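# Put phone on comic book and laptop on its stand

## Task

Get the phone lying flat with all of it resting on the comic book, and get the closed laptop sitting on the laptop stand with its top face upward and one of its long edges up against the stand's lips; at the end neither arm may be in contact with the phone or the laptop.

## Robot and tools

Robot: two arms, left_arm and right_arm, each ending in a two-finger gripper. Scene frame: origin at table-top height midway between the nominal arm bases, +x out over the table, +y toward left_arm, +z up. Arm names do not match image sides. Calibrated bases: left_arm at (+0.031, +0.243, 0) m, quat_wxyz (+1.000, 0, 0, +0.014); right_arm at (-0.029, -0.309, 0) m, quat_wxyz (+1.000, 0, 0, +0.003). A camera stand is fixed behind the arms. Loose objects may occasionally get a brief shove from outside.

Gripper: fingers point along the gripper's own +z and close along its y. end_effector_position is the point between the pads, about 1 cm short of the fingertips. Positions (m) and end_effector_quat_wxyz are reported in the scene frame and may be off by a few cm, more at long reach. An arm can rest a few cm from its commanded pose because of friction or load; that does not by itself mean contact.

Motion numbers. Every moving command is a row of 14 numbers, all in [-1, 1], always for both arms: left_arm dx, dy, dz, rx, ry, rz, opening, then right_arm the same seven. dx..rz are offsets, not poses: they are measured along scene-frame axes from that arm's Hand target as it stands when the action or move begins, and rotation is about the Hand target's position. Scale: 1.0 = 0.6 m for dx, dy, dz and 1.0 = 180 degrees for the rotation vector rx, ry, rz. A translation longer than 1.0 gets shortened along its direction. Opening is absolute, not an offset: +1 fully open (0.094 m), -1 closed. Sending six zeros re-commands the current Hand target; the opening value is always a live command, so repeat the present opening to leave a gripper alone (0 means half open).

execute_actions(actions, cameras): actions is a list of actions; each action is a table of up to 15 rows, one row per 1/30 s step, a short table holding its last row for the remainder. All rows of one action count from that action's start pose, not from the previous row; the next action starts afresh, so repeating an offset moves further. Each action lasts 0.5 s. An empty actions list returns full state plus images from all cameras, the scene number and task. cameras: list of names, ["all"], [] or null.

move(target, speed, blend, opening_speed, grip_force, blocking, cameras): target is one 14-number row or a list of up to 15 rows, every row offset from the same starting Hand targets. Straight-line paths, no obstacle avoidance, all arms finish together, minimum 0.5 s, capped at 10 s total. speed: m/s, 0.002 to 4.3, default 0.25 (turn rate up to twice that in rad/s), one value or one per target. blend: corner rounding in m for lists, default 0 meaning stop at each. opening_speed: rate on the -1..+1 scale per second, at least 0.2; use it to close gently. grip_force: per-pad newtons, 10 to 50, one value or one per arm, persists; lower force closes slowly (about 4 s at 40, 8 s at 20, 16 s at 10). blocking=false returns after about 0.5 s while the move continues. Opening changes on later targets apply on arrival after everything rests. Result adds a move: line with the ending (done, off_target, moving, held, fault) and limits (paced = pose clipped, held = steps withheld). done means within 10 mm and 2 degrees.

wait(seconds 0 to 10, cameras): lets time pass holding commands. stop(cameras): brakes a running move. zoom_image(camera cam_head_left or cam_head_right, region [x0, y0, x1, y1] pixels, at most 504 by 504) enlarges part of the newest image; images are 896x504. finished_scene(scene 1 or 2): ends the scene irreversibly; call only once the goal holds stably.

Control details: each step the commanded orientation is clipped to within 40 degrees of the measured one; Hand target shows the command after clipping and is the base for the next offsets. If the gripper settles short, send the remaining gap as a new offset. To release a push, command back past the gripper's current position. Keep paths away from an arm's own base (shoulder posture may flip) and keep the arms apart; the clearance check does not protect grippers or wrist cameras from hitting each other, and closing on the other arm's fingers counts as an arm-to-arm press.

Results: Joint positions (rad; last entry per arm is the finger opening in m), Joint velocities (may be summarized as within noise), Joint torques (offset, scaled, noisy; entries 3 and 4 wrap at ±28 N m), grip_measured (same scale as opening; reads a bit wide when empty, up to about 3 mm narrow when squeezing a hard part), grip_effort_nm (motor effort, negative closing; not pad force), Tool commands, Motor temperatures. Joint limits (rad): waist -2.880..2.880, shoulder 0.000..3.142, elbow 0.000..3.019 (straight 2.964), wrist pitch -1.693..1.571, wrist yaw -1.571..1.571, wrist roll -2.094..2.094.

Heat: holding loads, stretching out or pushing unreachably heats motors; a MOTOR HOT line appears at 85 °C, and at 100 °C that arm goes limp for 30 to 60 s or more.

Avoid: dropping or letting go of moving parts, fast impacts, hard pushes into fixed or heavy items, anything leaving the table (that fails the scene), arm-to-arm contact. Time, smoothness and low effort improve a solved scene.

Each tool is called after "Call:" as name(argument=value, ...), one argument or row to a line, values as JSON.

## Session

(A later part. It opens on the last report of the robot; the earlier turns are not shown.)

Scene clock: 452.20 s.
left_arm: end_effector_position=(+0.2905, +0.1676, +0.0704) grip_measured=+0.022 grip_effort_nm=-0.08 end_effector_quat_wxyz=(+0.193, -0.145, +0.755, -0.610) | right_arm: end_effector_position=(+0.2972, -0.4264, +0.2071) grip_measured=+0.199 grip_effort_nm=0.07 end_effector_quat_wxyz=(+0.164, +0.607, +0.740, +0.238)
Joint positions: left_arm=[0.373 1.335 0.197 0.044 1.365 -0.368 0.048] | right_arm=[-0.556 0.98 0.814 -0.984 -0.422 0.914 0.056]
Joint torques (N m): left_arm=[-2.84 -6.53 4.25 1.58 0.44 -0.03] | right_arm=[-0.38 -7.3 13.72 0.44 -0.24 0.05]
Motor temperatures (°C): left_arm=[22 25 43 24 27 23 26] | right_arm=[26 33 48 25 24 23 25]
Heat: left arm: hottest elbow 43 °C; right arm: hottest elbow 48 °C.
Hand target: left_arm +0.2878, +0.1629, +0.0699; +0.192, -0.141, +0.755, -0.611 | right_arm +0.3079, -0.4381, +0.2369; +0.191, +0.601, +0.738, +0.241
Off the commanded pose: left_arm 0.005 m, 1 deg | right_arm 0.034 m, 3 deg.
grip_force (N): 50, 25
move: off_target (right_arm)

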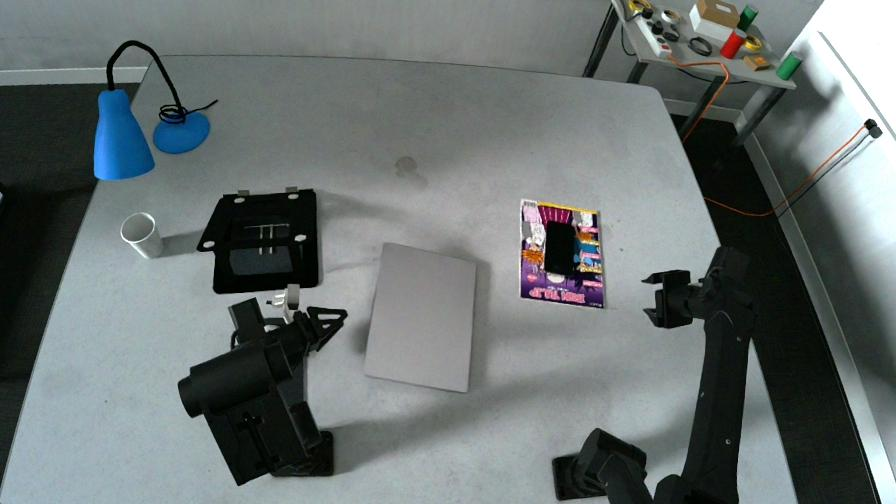

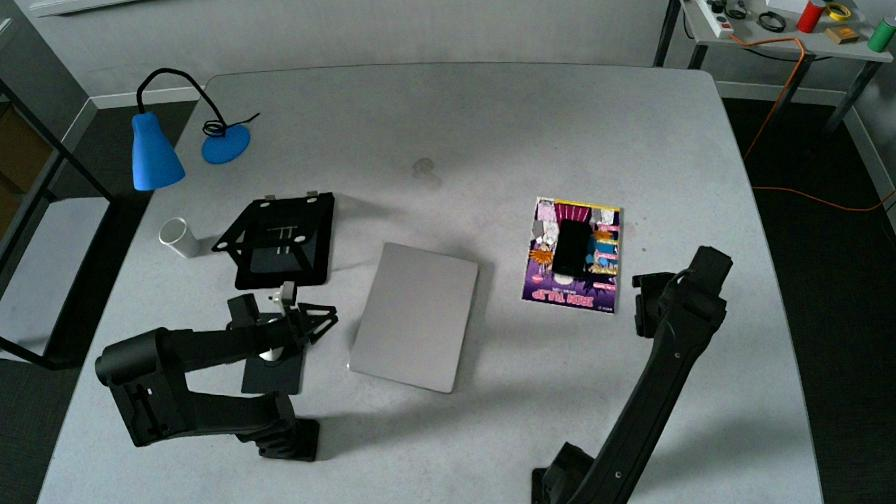

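Call:
move(
  target=[
    [0.038, -0.072, -0.012, 0, 0, 0, 0.15, 0, 0, 0, 0, 0, 0, 0.2],
  ],
  speed=0.08,
  cameras=["all"],
)

Call:
zoom_image(
  camera="cam_head_left",
  region=[300, 250, 440, 380],
)

Call:
zoom_image(
  camera="cam_head_right",
  region=[290, 250, 430, 380],
)

Scene clock: 464.80 s.
left_arm: end_effector_position=(+0.3152, +0.1243, +0.0647) grip_measured=+0.148 grip_effort_nm=0.13 end_effector_quat_wxyz=(+0.198, -0.142, +0.755, -0.608) | right_arm: end_effector_position=(+0.2972, -0.4264, +0.2071) grip_measured=+0.199 grip_effort_nm=0.07 end_effector_quat_wxyz=(+0.164, +0.607, +0.740, +0.238)
Joint positions: left_arm=[0.129 1.557 0.132 0.923 1.184 -0.971 0.054] | right_arm=[-0.556 0.98 0.814 -0.984 -0.422 0.914 0.056]
Joint torques (N m): left_arm=[-2.49 -6.95 2.02 2.14 0.22 -0.03] | right_arm=[-0.38 -7.41 13.74 0.42 -0.24 0.04]
Heat: left arm: hottest elbow 42 °C; right arm: hottest elbow 49 °C.
Hand target: left_arm +0.3107, +0.1197, +0.0627; +0.192, -0.141, +0.755, -0.611 | right_arm +0.3079, -0.4381, +0.2369; +0.191, +0.601, +0.738, +0.241
Off the commanded pose: left_arm 0.007 m, 1 deg | right_arm 0.034 m, 3 deg.
grip_force (N): 50, 25
move: off_target (right_arm)

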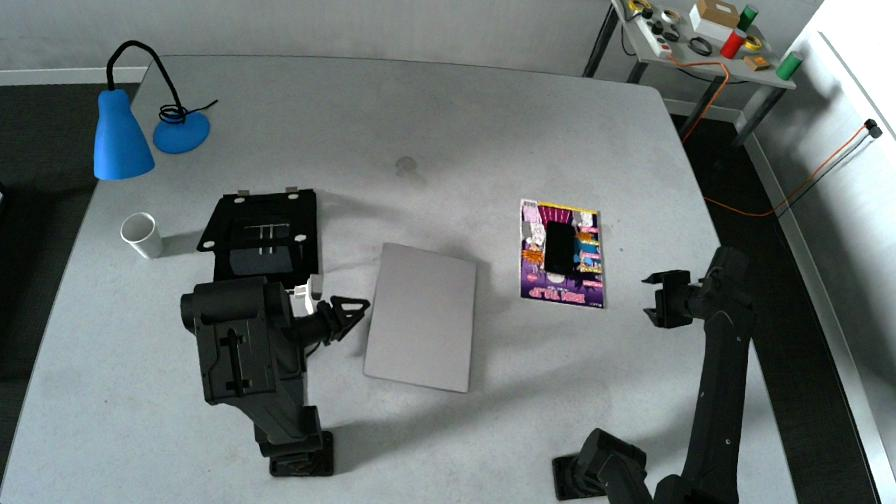

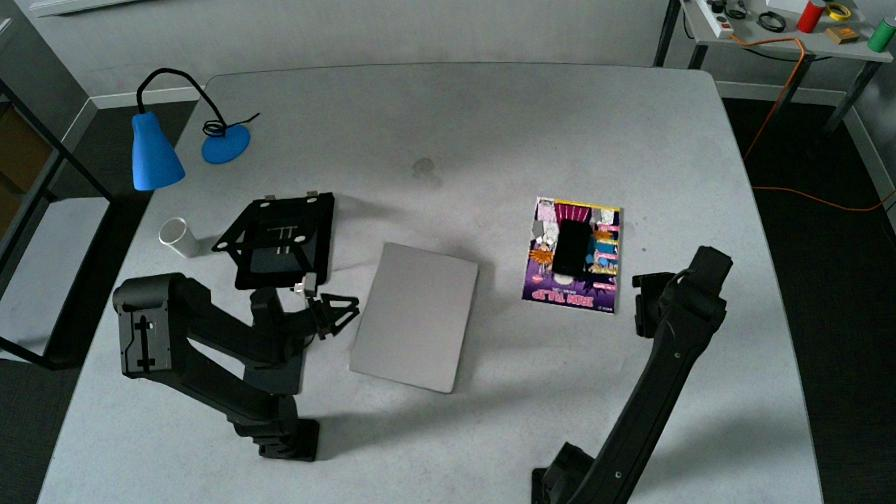

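Scaled by 3.600.

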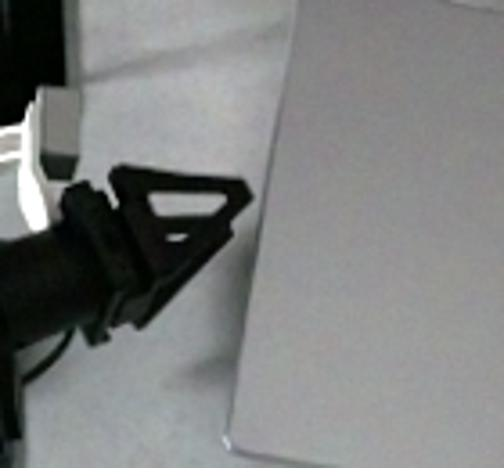

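Scaled by 3.600.

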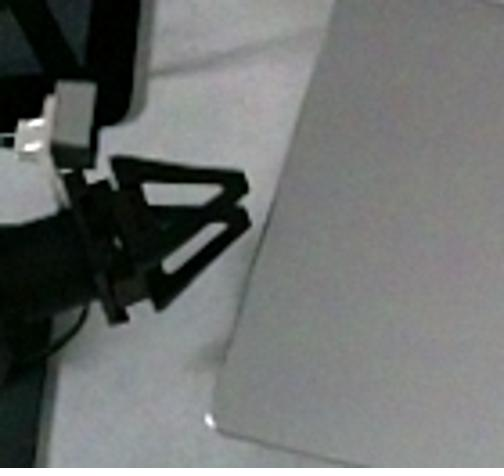

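Call:
move(
  target=[
    [-0.003, 0.004, -0.024, 0, 0, 0, 0.15, 0, 0, 0, 0, 0, 0, 0.2],
    [0.032, -0.061, -0.036, 0, 0, 0, 0.15, 0, 0, 0, 0, 0, 0, 0.2],
  ],
  speed=0.05,
  cameras=["all"],
)

Call:
zoom_image(
  camera="cam_head_left",
  region=[300, 250, 440, 380],
)

Call:
zoom_image(
  camera="cam_head_right",
  region=[290, 250, 430, 380],
)

Scene clock: 476.83 s.
left_arm: end_effector_position=(+0.3261, +0.0880, +0.0429) grip_measured=+0.148 grip_effort_nm=0.13 end_effector_quat_wxyz=(+0.193, -0.148, +0.755, -0.609) | right_arm: end_effector_position=(+0.2972, -0.4264, +0.2071) grip_measured=+0.199 grip_effort_nm=0.07 end_effector_quat_wxyz=(+0.164, +0.607, +0.740, +0.238)
Joint positions: left_arm=[-0.048 1.814 0.152 1.3 1.022 -1.145 0.054] | right_arm=[-0.556 0.98 0.814 -0.984 -0.422 0.914 0.056]
Joint torques (N m): left_arm=[-2.78 -7.18 2.25 2.17 -0.1 -0.04] | right_arm=[-0.38 -7.36 13.74 0.44 -0.24 0.05]
Heat: left arm: hottest elbow 41 °C; right arm: hottest elbow 50 °C.
Hand target: left_arm +0.3299, +0.0831, +0.0412; +0.192, -0.141, +0.755, -0.611 | right_arm +0.3079, -0.4381, +0.2369; +0.191, +0.601, +0.738, +0.241
Off the commanded pose: left_arm 0.006 m, 1 deg | right_arm 0.034 m, 3 deg.
grip_force (N): 50, 25
move: off_target (right_arm)

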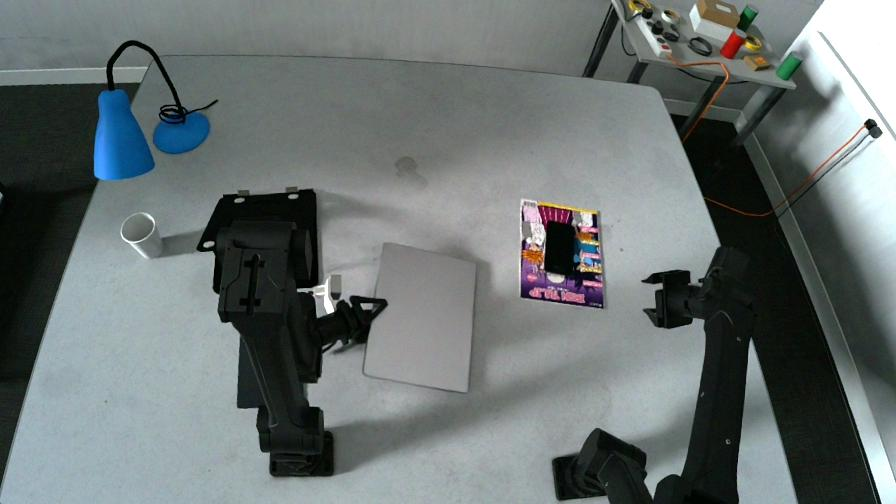

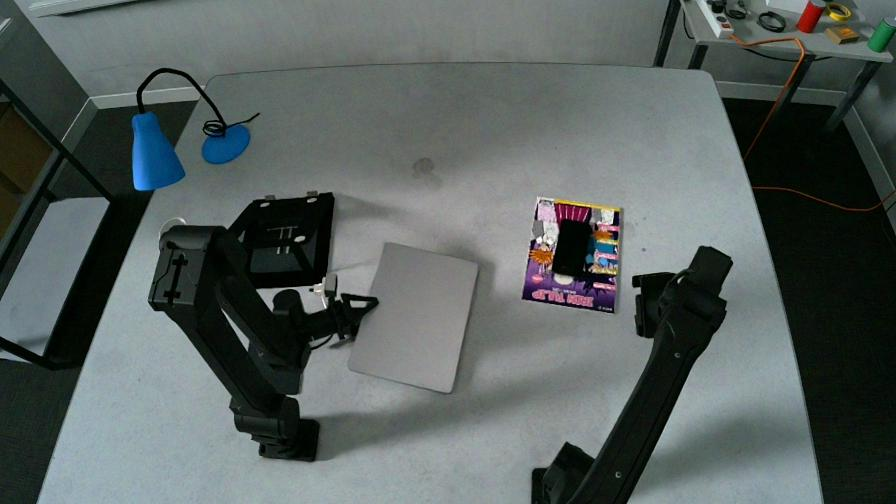

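Scaled by 3.600.

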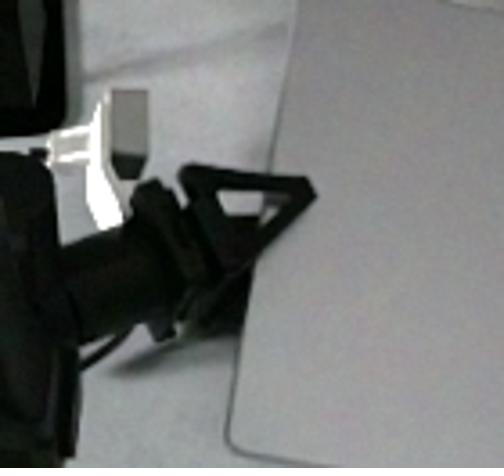

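Scaled by 3.600.

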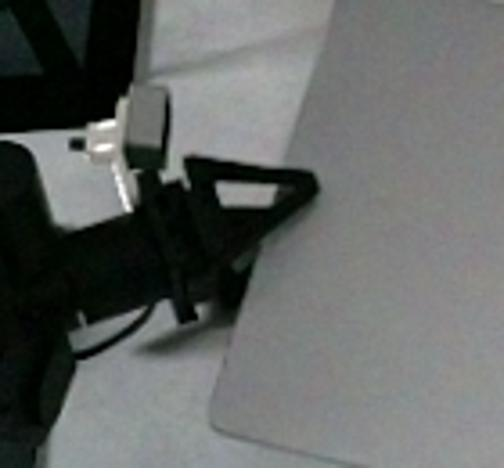

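Call:
move(
  target=[
    [0.006, -0.012, -0.002, 0, 0, 0, 0.15, 0, 0, 0, 0, 0, 0, 0.2],
  ],
  speed=0.04,
)

Call:
move(
  target=[
    [0, 0, 0, 0, 0, 0, -0.75, 0, 0, 0, 0, 0, 0, 0.2],
  ],
  speed=0.04,
  opening_speed=0.5,
  grip_force=[50, 50],
  cameras=["all"],
)

Call:
zoom_image(
  camera="cam_head_left",
  region=[300, 230, 500, 410],
)

Call:
zoom_image(
  camera="cam_head_right",
  region=[290, 230, 490, 410],
)

Scene clock: 483.90 s.
left_arm: end_effector_position=(+0.3301, +0.0812, +0.0431) grip_measured=+0.148 grip_effort_nm=0.13 end_effector_quat_wxyz=(+0.194, -0.147, +0.754, -0.610) | right_arm: end_effector_position=(+0.2972, -0.4264, +0.2071) grip_measured=+0.199 grip_effort_nm=0.07 end_effector_quat_wxyz=(+0.164, +0.607, +0.740, +0.238)
Joint positions: left_arm=[-0.079 1.826 0.162 1.325 0.994 -1.168 0.054] | right_arm=[-0.556 0.98 0.814 -0.984 -0.422 0.914 0.056]
Joint torques (N m): left_arm=[-2.49 -7.18 2.29 1.99 -0.11 0.05] | right_arm=[-0.44 -7.36 13.75 0.44 -0.24 0.05]
Heat: left arm: hottest elbow 40 °C; right arm: hottest elbow 51 °C.
Hand target: left_arm +0.3334, +0.0759, +0.0399; +0.192, -0.141, +0.755, -0.611 | right_arm +0.3079, -0.4381, +0.2369; +0.191, +0.601, +0.738, +0.241
Off the commanded pose: left_arm 0.007 m, 1 deg | right_arm 0.034 m, 3 deg.
grip_force (N): 50, 25
move: off_target (right_arm)

Scene clock: 485.90 s.
left_arm: end_effector_position=(+0.3316, +0.0794, +0.0447) grip_measured=-0.631 grip_effort_nm=-0.98 end_effector_quat_wxyz=(+0.196, -0.142, +0.752, -0.614) | right_arm: end_effector_position=(+0.2972, -0.4264, +0.2071) grip_measured=+0.199 grip_effort_nm=0.07 end_effector_quat_wxyz=(+0.164, +0.607, +0.740, +0.238)
Joint positions: left_arm=[-0.083 1.837 0.168 1.349 0.998 -1.177 0.017] | right_arm=[-0.556 0.98 0.814 -0.984 -0.422 0.914 0.056]
Joint torques (N m): left_arm=[-2.61 -8.35 1.78 1.26 -0.28 0.11] | right_arm=[-0.32 -7.3 13.72 0.44 -0.24 0.04]
Heat: left arm: hottest elbow 40 °C; right arm: hottest elbow 51 °C.
Hand target: left_arm +0.3334, +0.0759, +0.0399; +0.192, -0.141, +0.755, -0.611 | right_arm +0.3079, -0.4381, +0.2369; +0.191, +0.601, +0.738, +0.241
Off the commanded pose: left_arm 0.006 m, 1 deg | right_arm 0.034 m, 3 deg.
move: off_target (right_arm)

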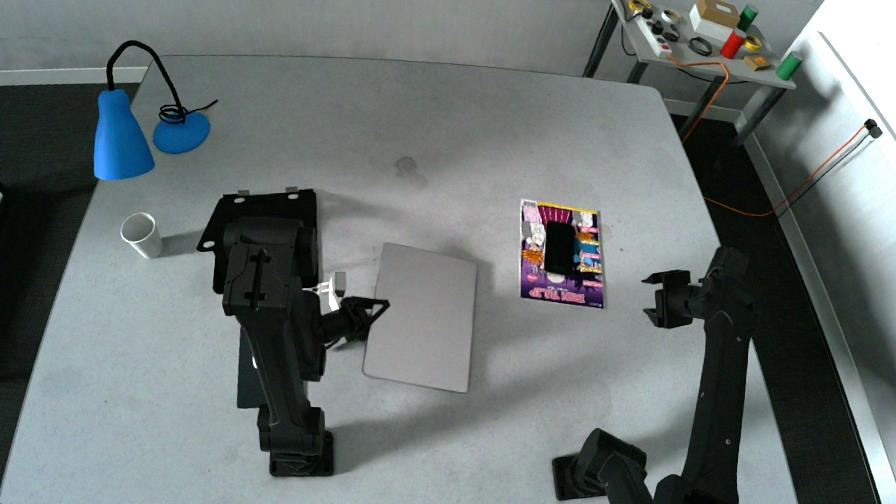

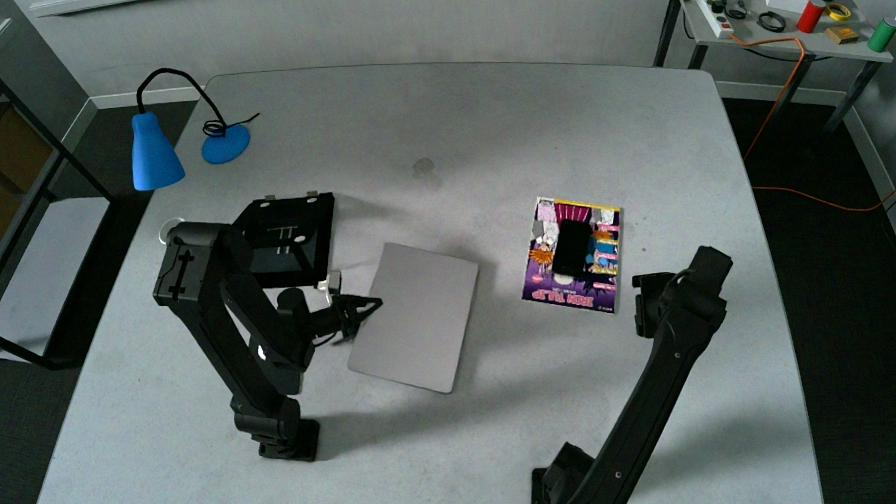

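Scaled by 2.520.

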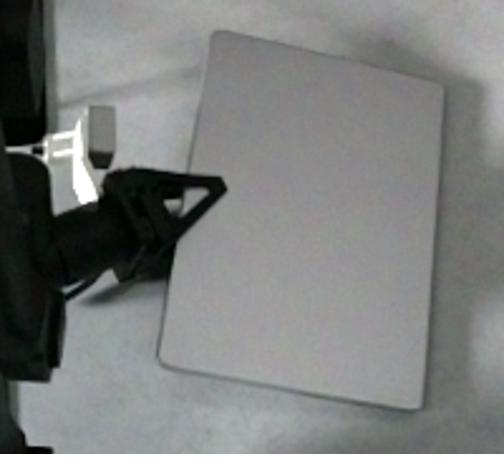

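Scaled by 2.520.

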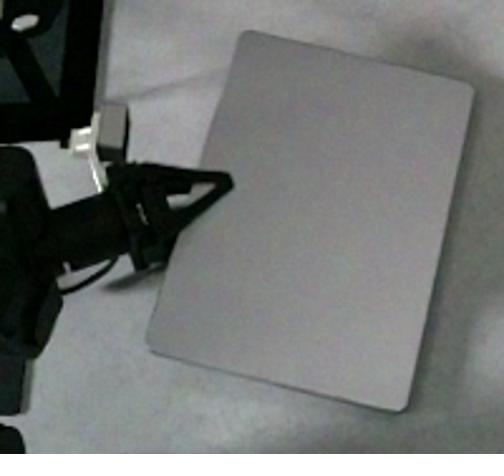

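Call:
move(
  target=[
    [0, -0.008, 0.075, 0.0498, -0.0049, 0, -0.75, 0, 0, 0, 0, 0, 0, 0.2],
  ],
  speed=0.06,
  cameras=["all"],
)

Call:
zoom_image(
  camera="cam_head_left",
  region=[300, 230, 500, 410],
)

Call:
zoom_image(
  camera="cam_head_right",
  region=[290, 230, 490, 410],
)

Scene clock: 508.53 s.
left_arm: end_effector_position=(+0.3243, +0.0761, +0.0745) grip_measured=-0.632 grip_effort_nm=-1.01 end_effector_quat_wxyz=(+0.209, -0.125, +0.802, -0.545) | right_arm: end_effector_position=(+0.2972, -0.4264, +0.2071) grip_measured=+0.199 grip_effort_nm=0.07 end_effector_quat_wxyz=(+0.164, +0.607, +0.740, +0.238)
Joint positions: left_arm=[-0.138 1.308 0.168 0.621 0.872 -0.948 0.017] | right_arm=[-0.556 0.98 0.814 -0.984 -0.422 0.914 0.056]
Joint torques (N m): left_arm=[-2.32 -7.06 8.42 0.76 0.4 -0.09] | right_arm=[-0.32 -7.47 13.74 0.44 -0.24 0.04]
Heat: left arm: hottest elbow 39 °C; right arm: hottest elbow 52 °C.
Hand target: left_arm +0.3334, +0.0710, +0.0849; +0.208, -0.121, +0.799, -0.551 | right_arm +0.3079, -0.4381, +0.2369; +0.191, +0.601, +0.738, +0.241
Off the commanded pose: left_arm 0.015 m, 1 deg | right_arm 0.034 m, 3 deg.
move: off_target (left_arm, right_arm)

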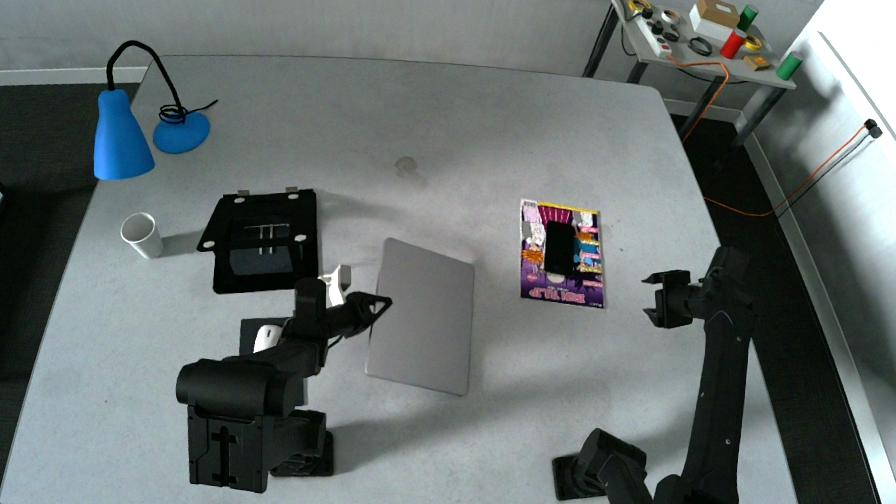

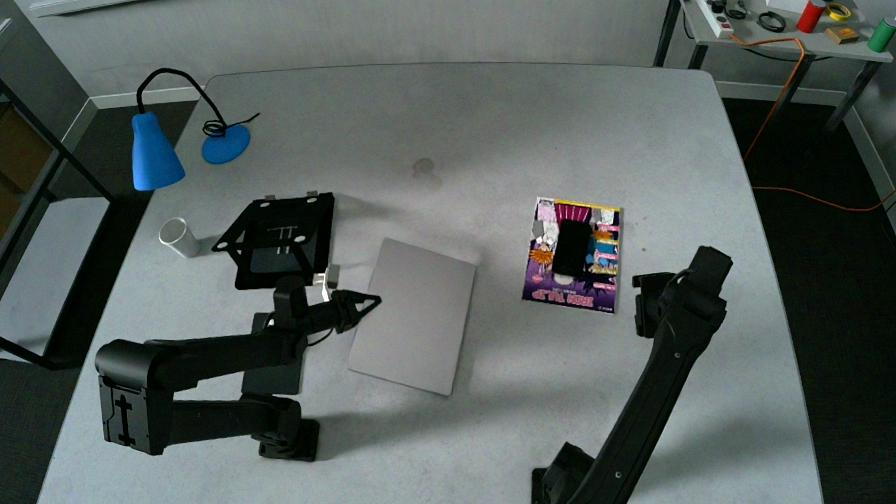

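Scaled by 2.520.

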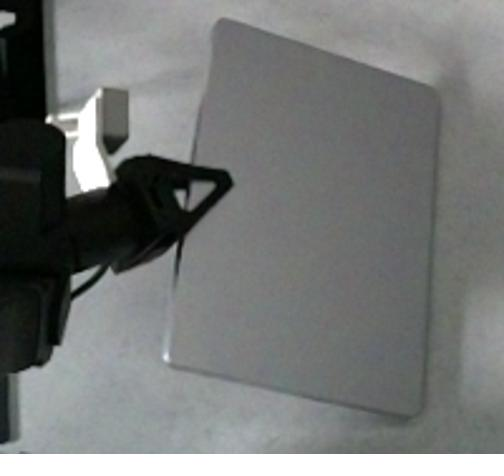

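Scaled by 2.520.

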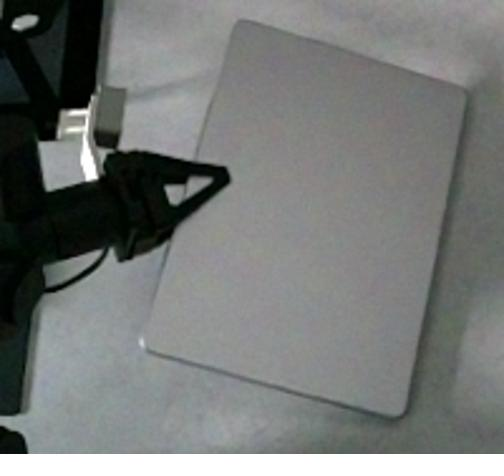

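Call:
move(
  target=[
    [0.01, -0.025, 0.0, 0, 0, 0.15, -0.75, 0, 0, 0, 0, 0, 0, 0.2],
  ],
  speed=0.12,
  cameras=["all"],
)

Call:
zoom_image(
  camera="cam_head_left",
  region=[280, 210, 520, 410],
)

Call:
zoom_image(
  camera="cam_head_right",
  region=[280, 210, 520, 410],
)

Scene clock: 521.30 s.
left_arm: end_effector_position=(+0.3345, +0.0519, +0.0796) grip_measured=-0.632 grip_effort_nm=-1.00 end_effector_quat_wxyz=(+0.323, -0.286, +0.762, -0.483) | right_arm: end_effector_position=(+0.2972, -0.4264, +0.2071) grip_measured=+0.199 grip_effort_nm=0.07 end_effector_quat_wxyz=(+0.164, +0.607, +0.740, +0.238)
Joint positions: left_arm=[-0.534 1.277 0.103 0.841 0.112 -1.302 0.017] | right_arm=[-0.556 0.98 0.814 -0.984 -0.422 0.914 0.056]
Joint torques (N m): left_arm=[-1.49 -5.89 5.68 2.17 -1.18 -0.27] | right_arm=[-0.32 -7.41 13.71 0.46 -0.24 0.04]
Motor temperatures (°C): left_arm=[22 25 40 24 27 23 28] | right_arm=[26 32 53 25 24 23 25]
Heat: left arm: hottest elbow 40 °C; right arm: hottest elbow 53 °C.
Hand target: left_arm +0.3394, +0.0562, +0.0849; +0.331, -0.304, +0.749, -0.487 | right_arm +0.3079, -0.4381, +0.2369; +0.191, +0.601, +0.738, +0.241
Off the commanded pose: left_arm 0.008 m, 3 deg | right_arm 0.034 m, 3 deg.
move: off_target (left_arm, right_arm)

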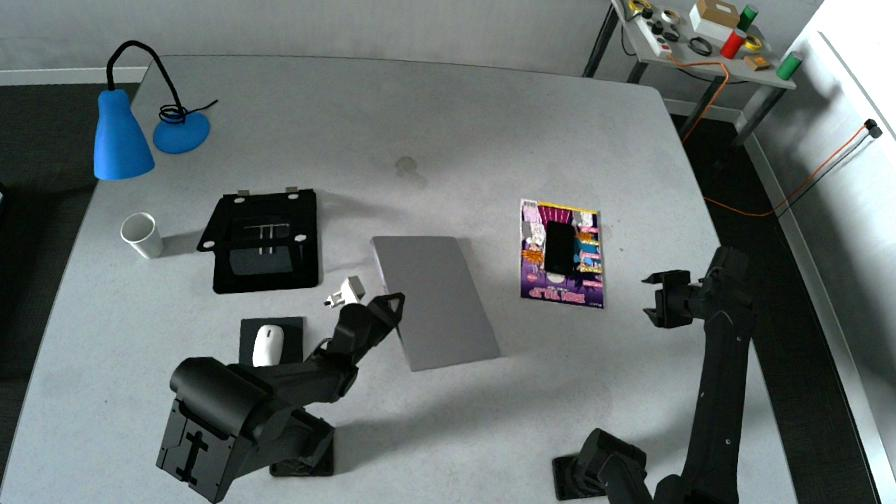

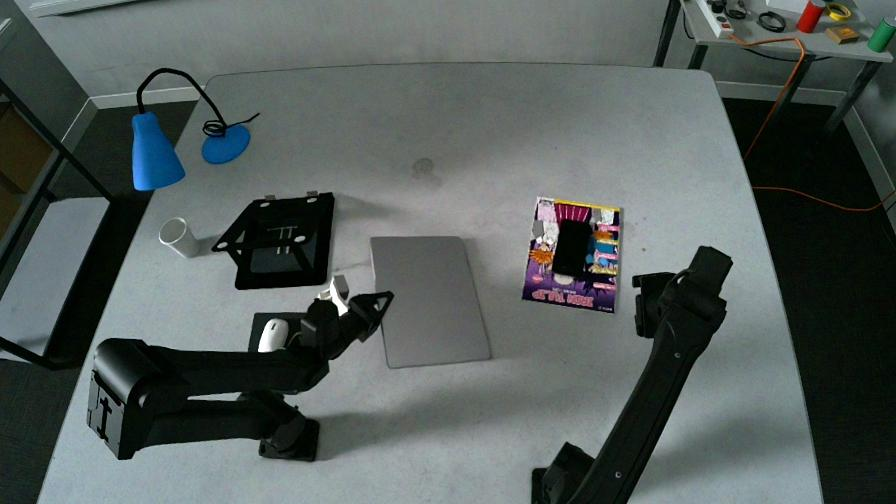

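Scaled by 2.100.

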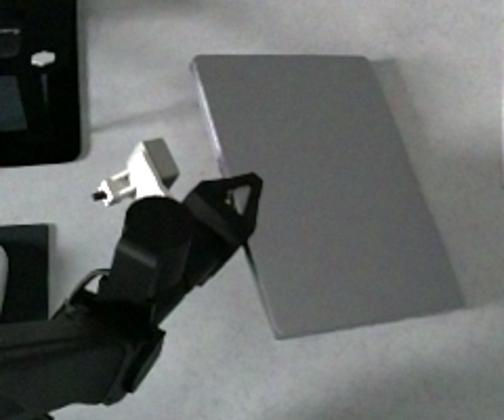

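Scaled by 2.100.

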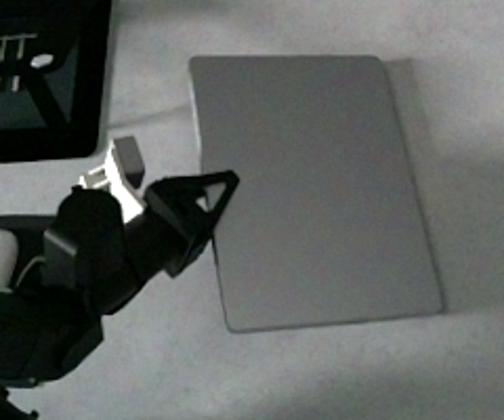

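Call:
execute_actions(
  actions=[],
)

Scene clock: 537.80 s.
left_arm: end_effector_position=(+0.3344, +0.0518, +0.0796) grip_measured=-0.632 grip_effort_nm=-1.00 end_effector_quat_wxyz=(+0.323, -0.285, +0.762, -0.484) | right_arm: end_effector_position=(+0.2972, -0.4264, +0.2071) grip_measured=+0.199 grip_effort_nm=0.07 end_effector_quat_wxyz=(+0.164, +0.607, +0.740, +0.238)
Joint positions: left_arm=[-0.534 1.277 0.103 0.841 0.112 -1.302 0.017] | right_arm=[-0.556 0.98 0.814 -0.984 -0.422 0.914 0.056]
Joint velocities: within noise
Joint torques (N m): left_arm=[-1.38 -6.83 5.72 2.41 -1.17 -0.24] | right_arm=[-0.44 -7.24 13.74 0.44 -0.24 0.05]
Motor temperatures (°C): left_arm=[22 25 39 24 28 23 28] | right_arm=[26 32 54 25 24 23 25]
Heat: left arm: hottest elbow 39 °C; right arm: hottest elbow 54 °C.
Hand target: left_arm +0.3394, +0.0560, +0.0849; +0.331, -0.304, +0.749, -0.487 | right_arm +0.3079, -0.4381, +0.2369; +0.191, +0.601, +0.738, +0.241
Tool commands: left_gripper/opening=-0.75 right_gripper/opening=+0.2
Off the commanded pose: left_arm 0.008 m, 3 deg | right_arm 0.034 m, 3 deg.

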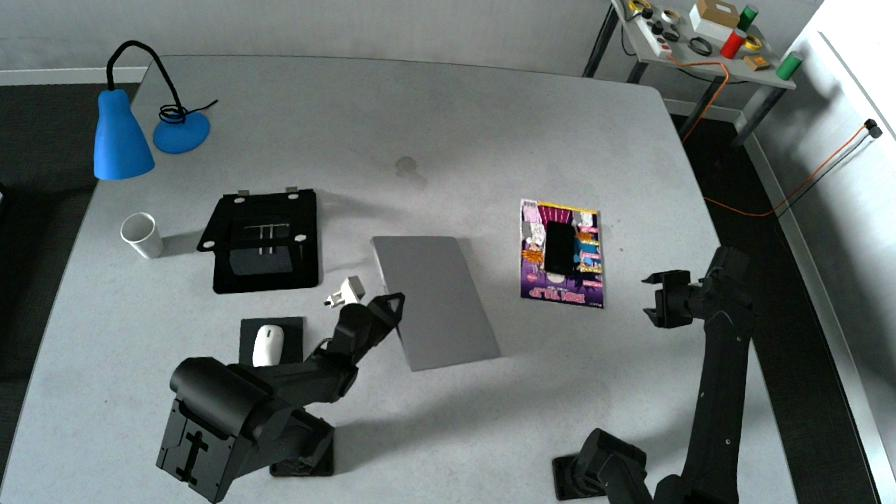

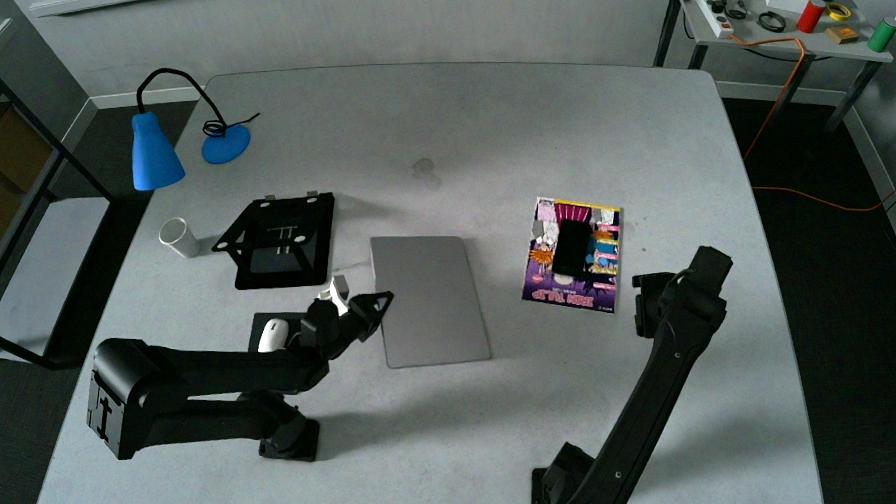

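Call:
move(
  target=[-0.005, -0.002, 0, 0, 0, 0.15, -0.75, 0, 0, 0, 0, 0, 0, 0.2],
  speed=0.12,
  cameras=["all"],
)

Scene clock: 544.77 s.
left_arm: end_effector_position=(+0.3235, +0.0601, +0.0775) grip_measured=-0.632 grip_effort_nm=-1.00 end_effector_quat_wxyz=(+0.426, -0.458, +0.670, -0.399) | right_arm: end_effector_position=(+0.2972, -0.4264, +0.2071) grip_measured=+0.199 grip_effort_nm=0.07 end_effector_quat_wxyz=(+0.164, +0.607, +0.740, +0.238)
Joint positions: left_arm=[-0.909 1.293 0.135 0.735 -0.683 -1.628 0.017] | right_arm=[-0.556 0.98 0.814 -0.984 -0.422 0.914 0.056]
Joint torques (N m): left_arm=[-1.26 -5.19 9.29 0.75 -1.29 -0.02] | right_arm=[-0.44 -7.3 13.74 0.42 -0.24 0.04]
Heat: left arm: hottest elbow 39 °C; right arm: hottest elbow 54 °C.
Hand target: left_arm +0.3365, +0.0548, +0.0850; +0.435, -0.471, +0.657, -0.396 | right_arm +0.3079, -0.4381, +0.2369; +0.191, +0.601, +0.738, +0.241
Off the commanded pose: left_arm 0.016 m, 2 deg | right_arm 0.034 m, 3 deg.
move: off_target (left_arm, right_arm)

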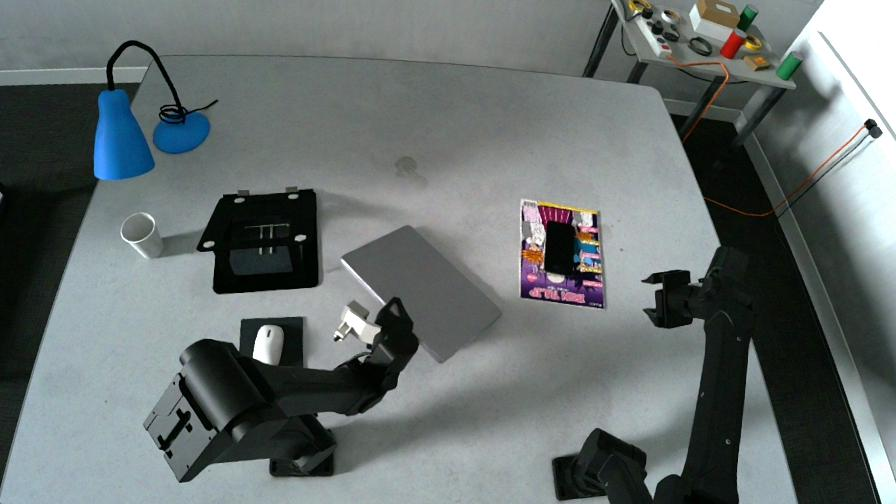

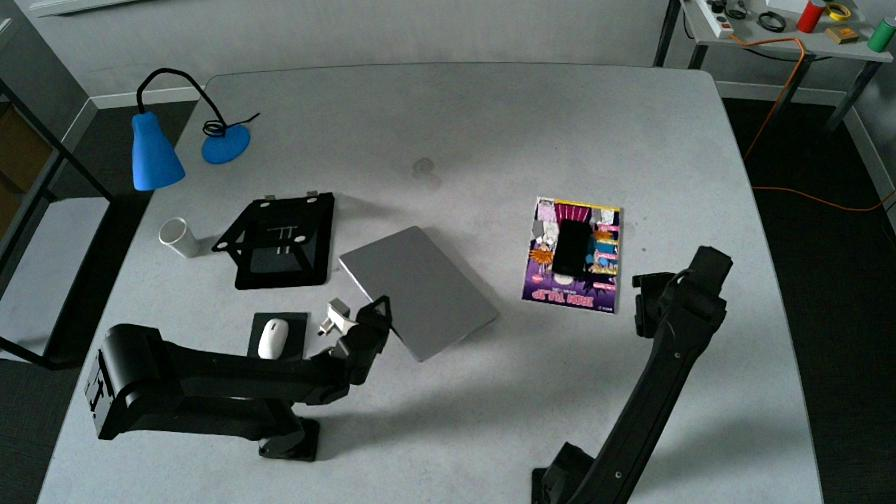

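Call:
move(
  target=[0.005, -0.01, 0, 0, 0, 0.14, -0.75, 0, 0, 0, 0, 0, 0, 0.2],
  speed=0.12,
  cameras=["all"],
)

Scene clock: 550.27 s.
left_arm: end_effector_position=(+0.3302, +0.0567, +0.0761) grip_measured=-0.632 grip_effort_nm=-1.01 end_effector_quat_wxyz=(-0.507, +0.576, -0.561, +0.310) | right_arm: end_effector_position=(+0.2972, -0.4264, +0.2071) grip_measured=+0.199 grip_effort_nm=0.07 end_effector_quat_wxyz=(+0.164, +0.607, +0.740, +0.238)
Joint positions: left_arm=[-1.051 1.416 0.348 0.262 -1.152 -2.107 0.017] | right_arm=[-0.556 0.98 0.814 -0.984 -0.422 0.914 0.056]
Joint torques (N m): left_arm=[-0.85 -7.53 9.74 0.18 -1.38 0.11] | right_arm=[-0.38 -7.41 13.72 0.42 -0.23 0.05]
Heat: left arm: hottest elbow 40 °C; right arm: hottest elbow 54 °C.
Hand target: left_arm +0.3395, +0.0490, +0.0850; -0.511, +0.603, -0.538, +0.292 | right_arm +0.3079, -0.4381, +0.2369; +0.191, +0.601, +0.738, +0.241
Off the commanded pose: left_arm 0.015 m, 5 deg | right_arm 0.034 m, 3 deg.
joint sent to its limit (left arm) — joint 6 (wrist roll), lower limit. The joint targets are off in orientation, not in position.
move: off_target (left_arm, right_arm)

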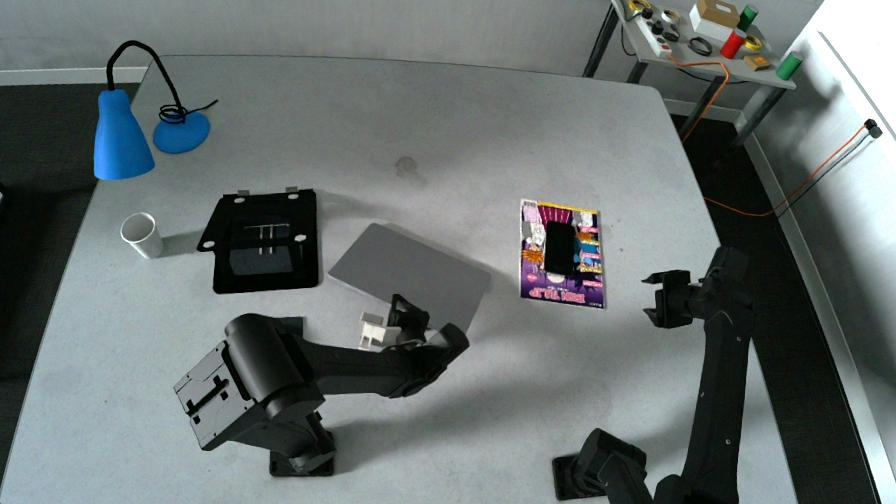

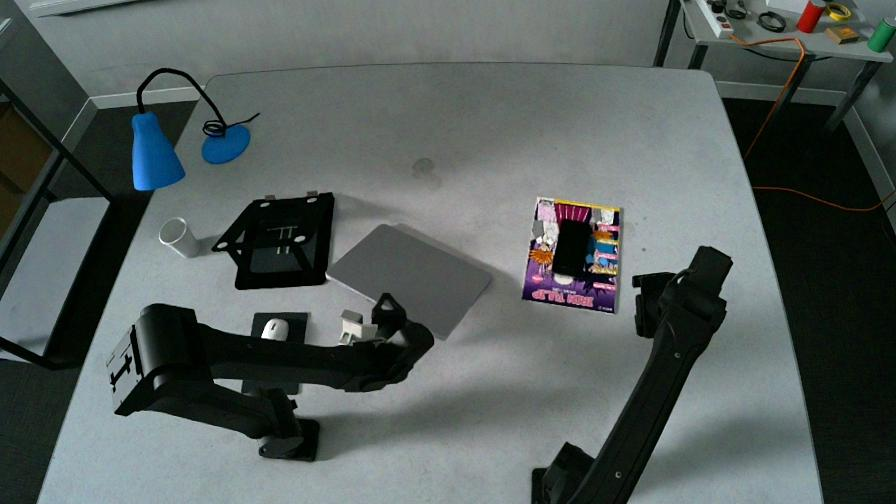

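Call:
zoom_image(
  camera="cam_head_left",
  region=[300, 200, 520, 360],
)

Call:
zoom_image(
  camera="cam_head_right",
  region=[300, 200, 520, 360],
)

Scaled by 2.291.

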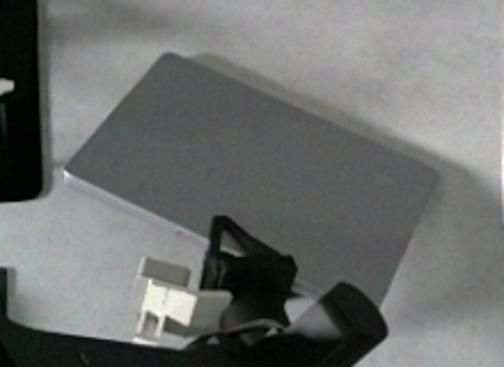

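Scaled by 2.291.

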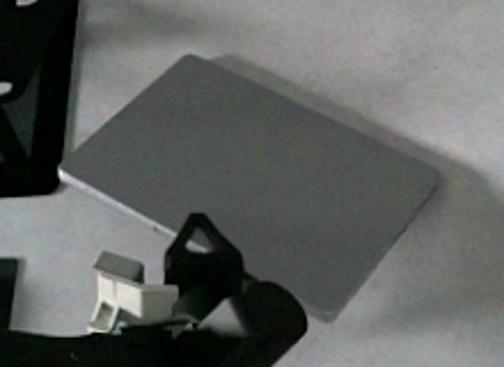

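Call:
move(
  target=[0.0, 0.0, -0.05, -0.02, -0.046, 0, -0.75, 0, 0, 0, 0, 0, 0, 0.2],
  speed=0.06,
  cameras=["all"],
)

Scene clock: 566.17 s.
left_arm: end_effector_position=(+0.3367, +0.0518, +0.0516) grip_measured=-0.632 grip_effort_nm=-1.00 end_effector_quat_wxyz=(-0.529, +0.590, -0.502, +0.347) | right_arm: end_effector_position=(+0.2972, -0.4264, +0.2071) grip_measured=+0.199 grip_effort_nm=0.07 end_effector_quat_wxyz=(+0.164, +0.607, +0.740, +0.238)
Joint positions: left_arm=[-1.061 1.655 0.348 0.621 -1.249 -2.107 0.017] | right_arm=[-0.556 0.98 0.814 -0.984 -0.422 0.914 0.056]
Joint torques (N m): left_arm=[-0.5 -9.47 4.66 1.87 -0.88 0.06] | right_arm=[-0.38 -7.36 13.75 0.43 -0.24 0.05]
Heat: left arm: hottest elbow 41 °C; right arm: hottest elbow 54 °C.
Hand target: left_arm +0.3394, +0.0489, +0.0549; -0.530, +0.596, -0.491, +0.351 | right_arm +0.3079, -0.4381, +0.2369; +0.191, +0.601, +0.738, +0.241
Off the commanded pose: left_arm 0.005 m, 2 deg | right_arm 0.034 m, 3 deg.
joint sent to its limit (left arm) — joint 6 (wrist roll), lower limit. The joint targets still meet the commanded pose.
move: off_target (right_arm)

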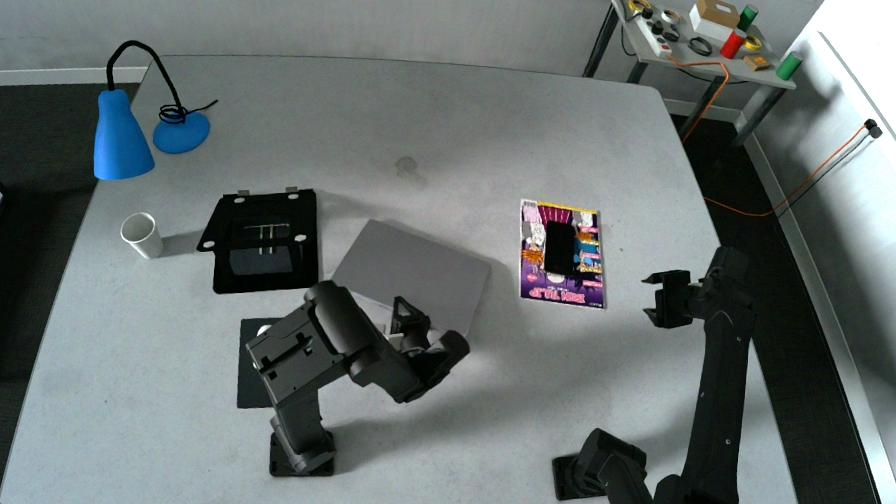

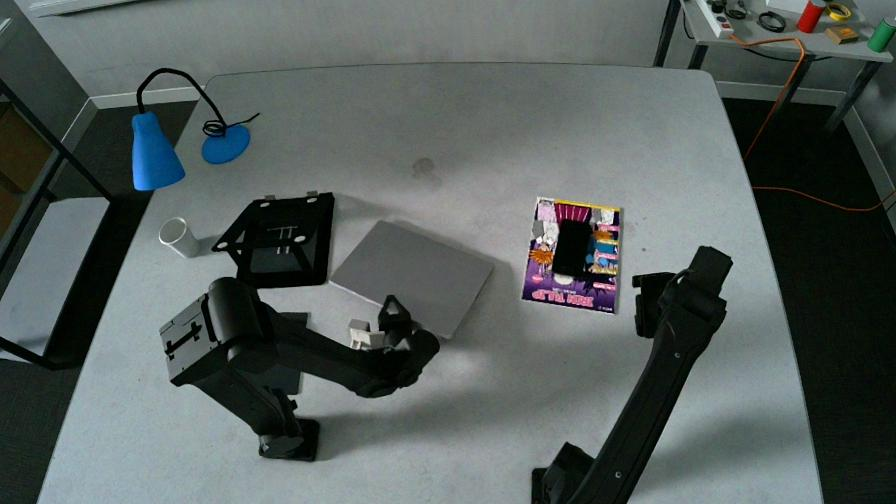

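Call:
move(
  target=[0.0, 0.0, -0.022, -0.008, -0.018, 0, -0.75, 0, 0, 0, 0, 0, 0, 0.2],
  speed=0.05,
)

Scene clock: 569.00 s.
left_arm: end_effector_position=(+0.3380, +0.0494, +0.0469) grip_measured=-0.637 grip_effort_nm=-1.00 end_effector_quat_wxyz=(-0.538, +0.589, -0.476, +0.369) | right_arm: end_effector_position=(+0.2972, -0.4264, +0.2071) grip_measured=+0.199 grip_effort_nm=0.07 end_effector_quat_wxyz=(+0.164, +0.607, +0.740, +0.238)
Joint positions: left_arm=[-1.067 1.761 0.343 0.86 -1.287 -2.032 0.017] | right_arm=[-0.556 0.98 0.814 -0.984 -0.422 0.914 0.056]
Joint torques (N m): left_arm=[-1.44 -8 3.32 2.03 -0.36 -0.06] | right_arm=[-0.32 -7.41 13.74 0.46 -0.24 0.05]
Motor temperatures (°C): left_arm=[22 25 40 24 29 23 28] | right_arm=[26 32 55 25 24 23 25]
Heat: left arm: hottest elbow 40 °C; right arm: hottest elbow 55 °C.
Hand target: left_arm +0.3395, +0.0489, +0.0418; -0.536, +0.592, -0.471, +0.374 | right_arm +0.3079, -0.4381, +0.2369; +0.191, +0.601, +0.738, +0.241
Off the commanded pose: left_arm 0.005 m, 1 deg | right_arm 0.034 m, 3 deg.
move: off_target (right_arm)

Call:
move(
  target=[0.0, 0.0, -0.022, -0.004, -0.008, 0, -0.75, 0, 0, 0, 0, 0, 0, 0.2],
  speed=0.04,
)

Scene clock: 572.10 s.
left_arm: end_effector_position=(+0.3360, +0.0416, +0.0467) grip_measured=-0.640 grip_effort_nm=-1.01 end_effector_quat_wxyz=(-0.535, +0.588, -0.458, +0.397) | right_arm: end_effector_position=(+0.2972, -0.4264, +0.2071) grip_measured=+0.199 grip_effort_nm=0.07 end_effector_quat_wxyz=(+0.164, +0.607, +0.740, +0.238)
Joint positions: left_arm=[-1.087 1.836 0.343 1.056 -1.305 -1.97 0.017] | right_arm=[-0.556 0.98 0.814 -0.984 -0.422 0.914 0.056]
Joint torques (N m): left_arm=[-0.03 -5.66 2.47 1.31 0.04 -0.24] | right_arm=[-0.38 -7.41 13.74 0.44 -0.24 0.04]
Motor temperatures (°C): left_arm=[22 25 40 24 29 23 28] | right_arm=[26 32 55 25 24 23 25]
Heat: left arm: hottest elbow 40 °C; right arm: hottest elbow 55 °C.
Hand target: left_arm +0.3395, +0.0489, +0.0286; -0.538, +0.591, -0.462, +0.385 | right_arm +0.3079, -0.4381, +0.2369; +0.191, +0.601, +0.738, +0.241
Off the commanded pose: left_arm 0.020 m, 2 deg | right_arm 0.034 m, 3 deg.
move: off_target (left_arm, right_arm)

Call:
execute_actions(
  actions=[],
)

Call:
zoom_image(
  camera="cam_head_right",
  region=[320, 200, 520, 360],
)

Call:
zoom_image(
  camera="cam_head_left",
  region=[320, 200, 520, 360],
)

Scene clock: 575.23 s.
left_arm: end_effector_position=(+0.3360, +0.0416, +0.0467) grip_measured=-0.640 grip_effort_nm=-1.01 end_effector_quat_wxyz=(-0.535, +0.588, -0.458, +0.397) | right_arm: end_effector_position=(+0.2972, -0.4264, +0.2071) grip_measured=+0.199 grip_effort_nm=0.07 end_effector_quat_wxyz=(+0.164, +0.607, +0.740, +0.238)
Joint positions: left_arm=[-1.087 1.836 0.343 1.056 -1.305 -1.969 0.017] | right_arm=[-0.556 0.98 0.814 -0.984 -0.422 0.914 0.056]
Joint velocities: within noise
Joint torques (N m): left_arm=[-0.09 -5.83 2.51 1.2 0.05 -0.22] | right_arm=[-0.32 -7.36 13.74 0.44 -0.24 0.05]
Motor temperatures (°C): left_arm=[22 25 40 24 29 23 28] | right_arm=[26 32 55 25 24 23 25]
Heat: left arm: hottest elbow 40 °C; right arm: hottest elbow 55 °C.
Hand target: left_arm +0.3395, +0.0489, +0.0286; -0.538, +0.591, -0.462, +0.385 | right_arm +0.3079, -0.4381, +0.2369; +0.191, +0.601, +0.738, +0.241
Tool commands: left_gripper/opening=-0.75 right_gripper/opening=+0.2
Off the commanded pose: left_arm 0.020 m, 2 deg | right_arm 0.034 m, 3 deg.

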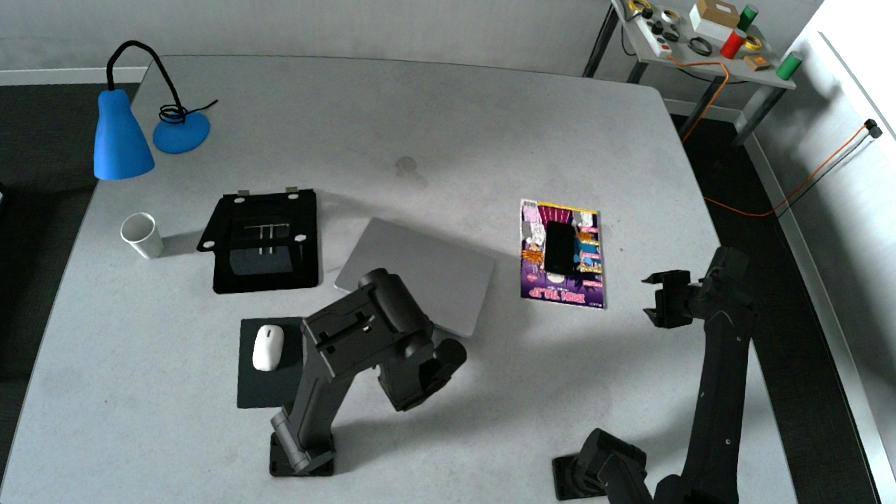

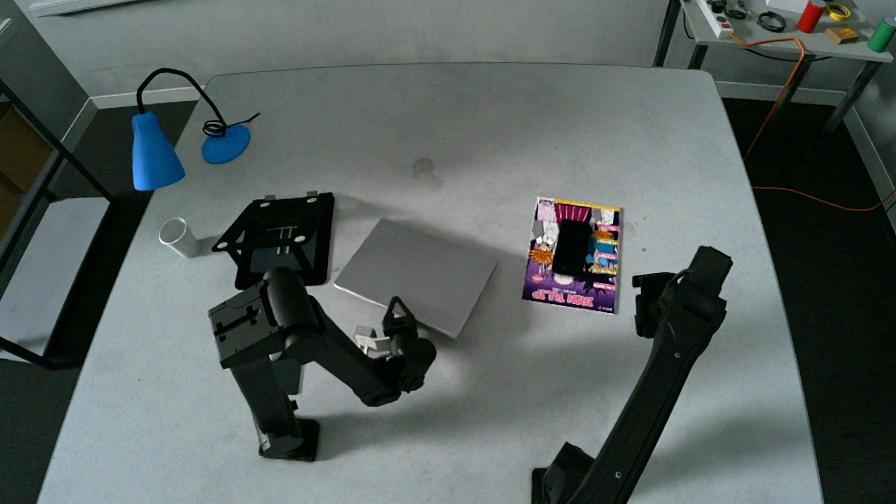

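Scaled by 2.520.

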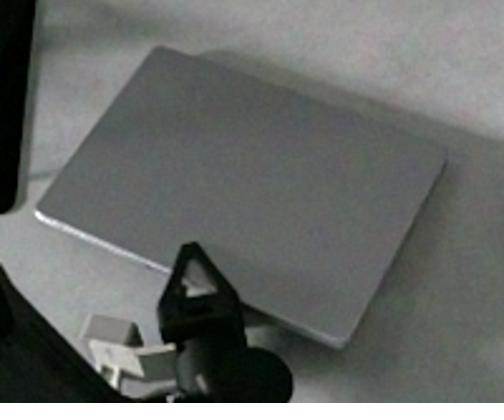

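Scaled by 2.520.

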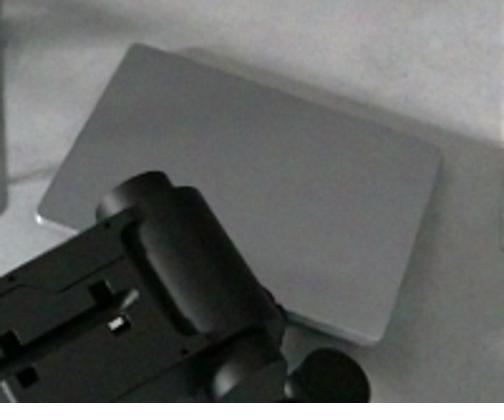

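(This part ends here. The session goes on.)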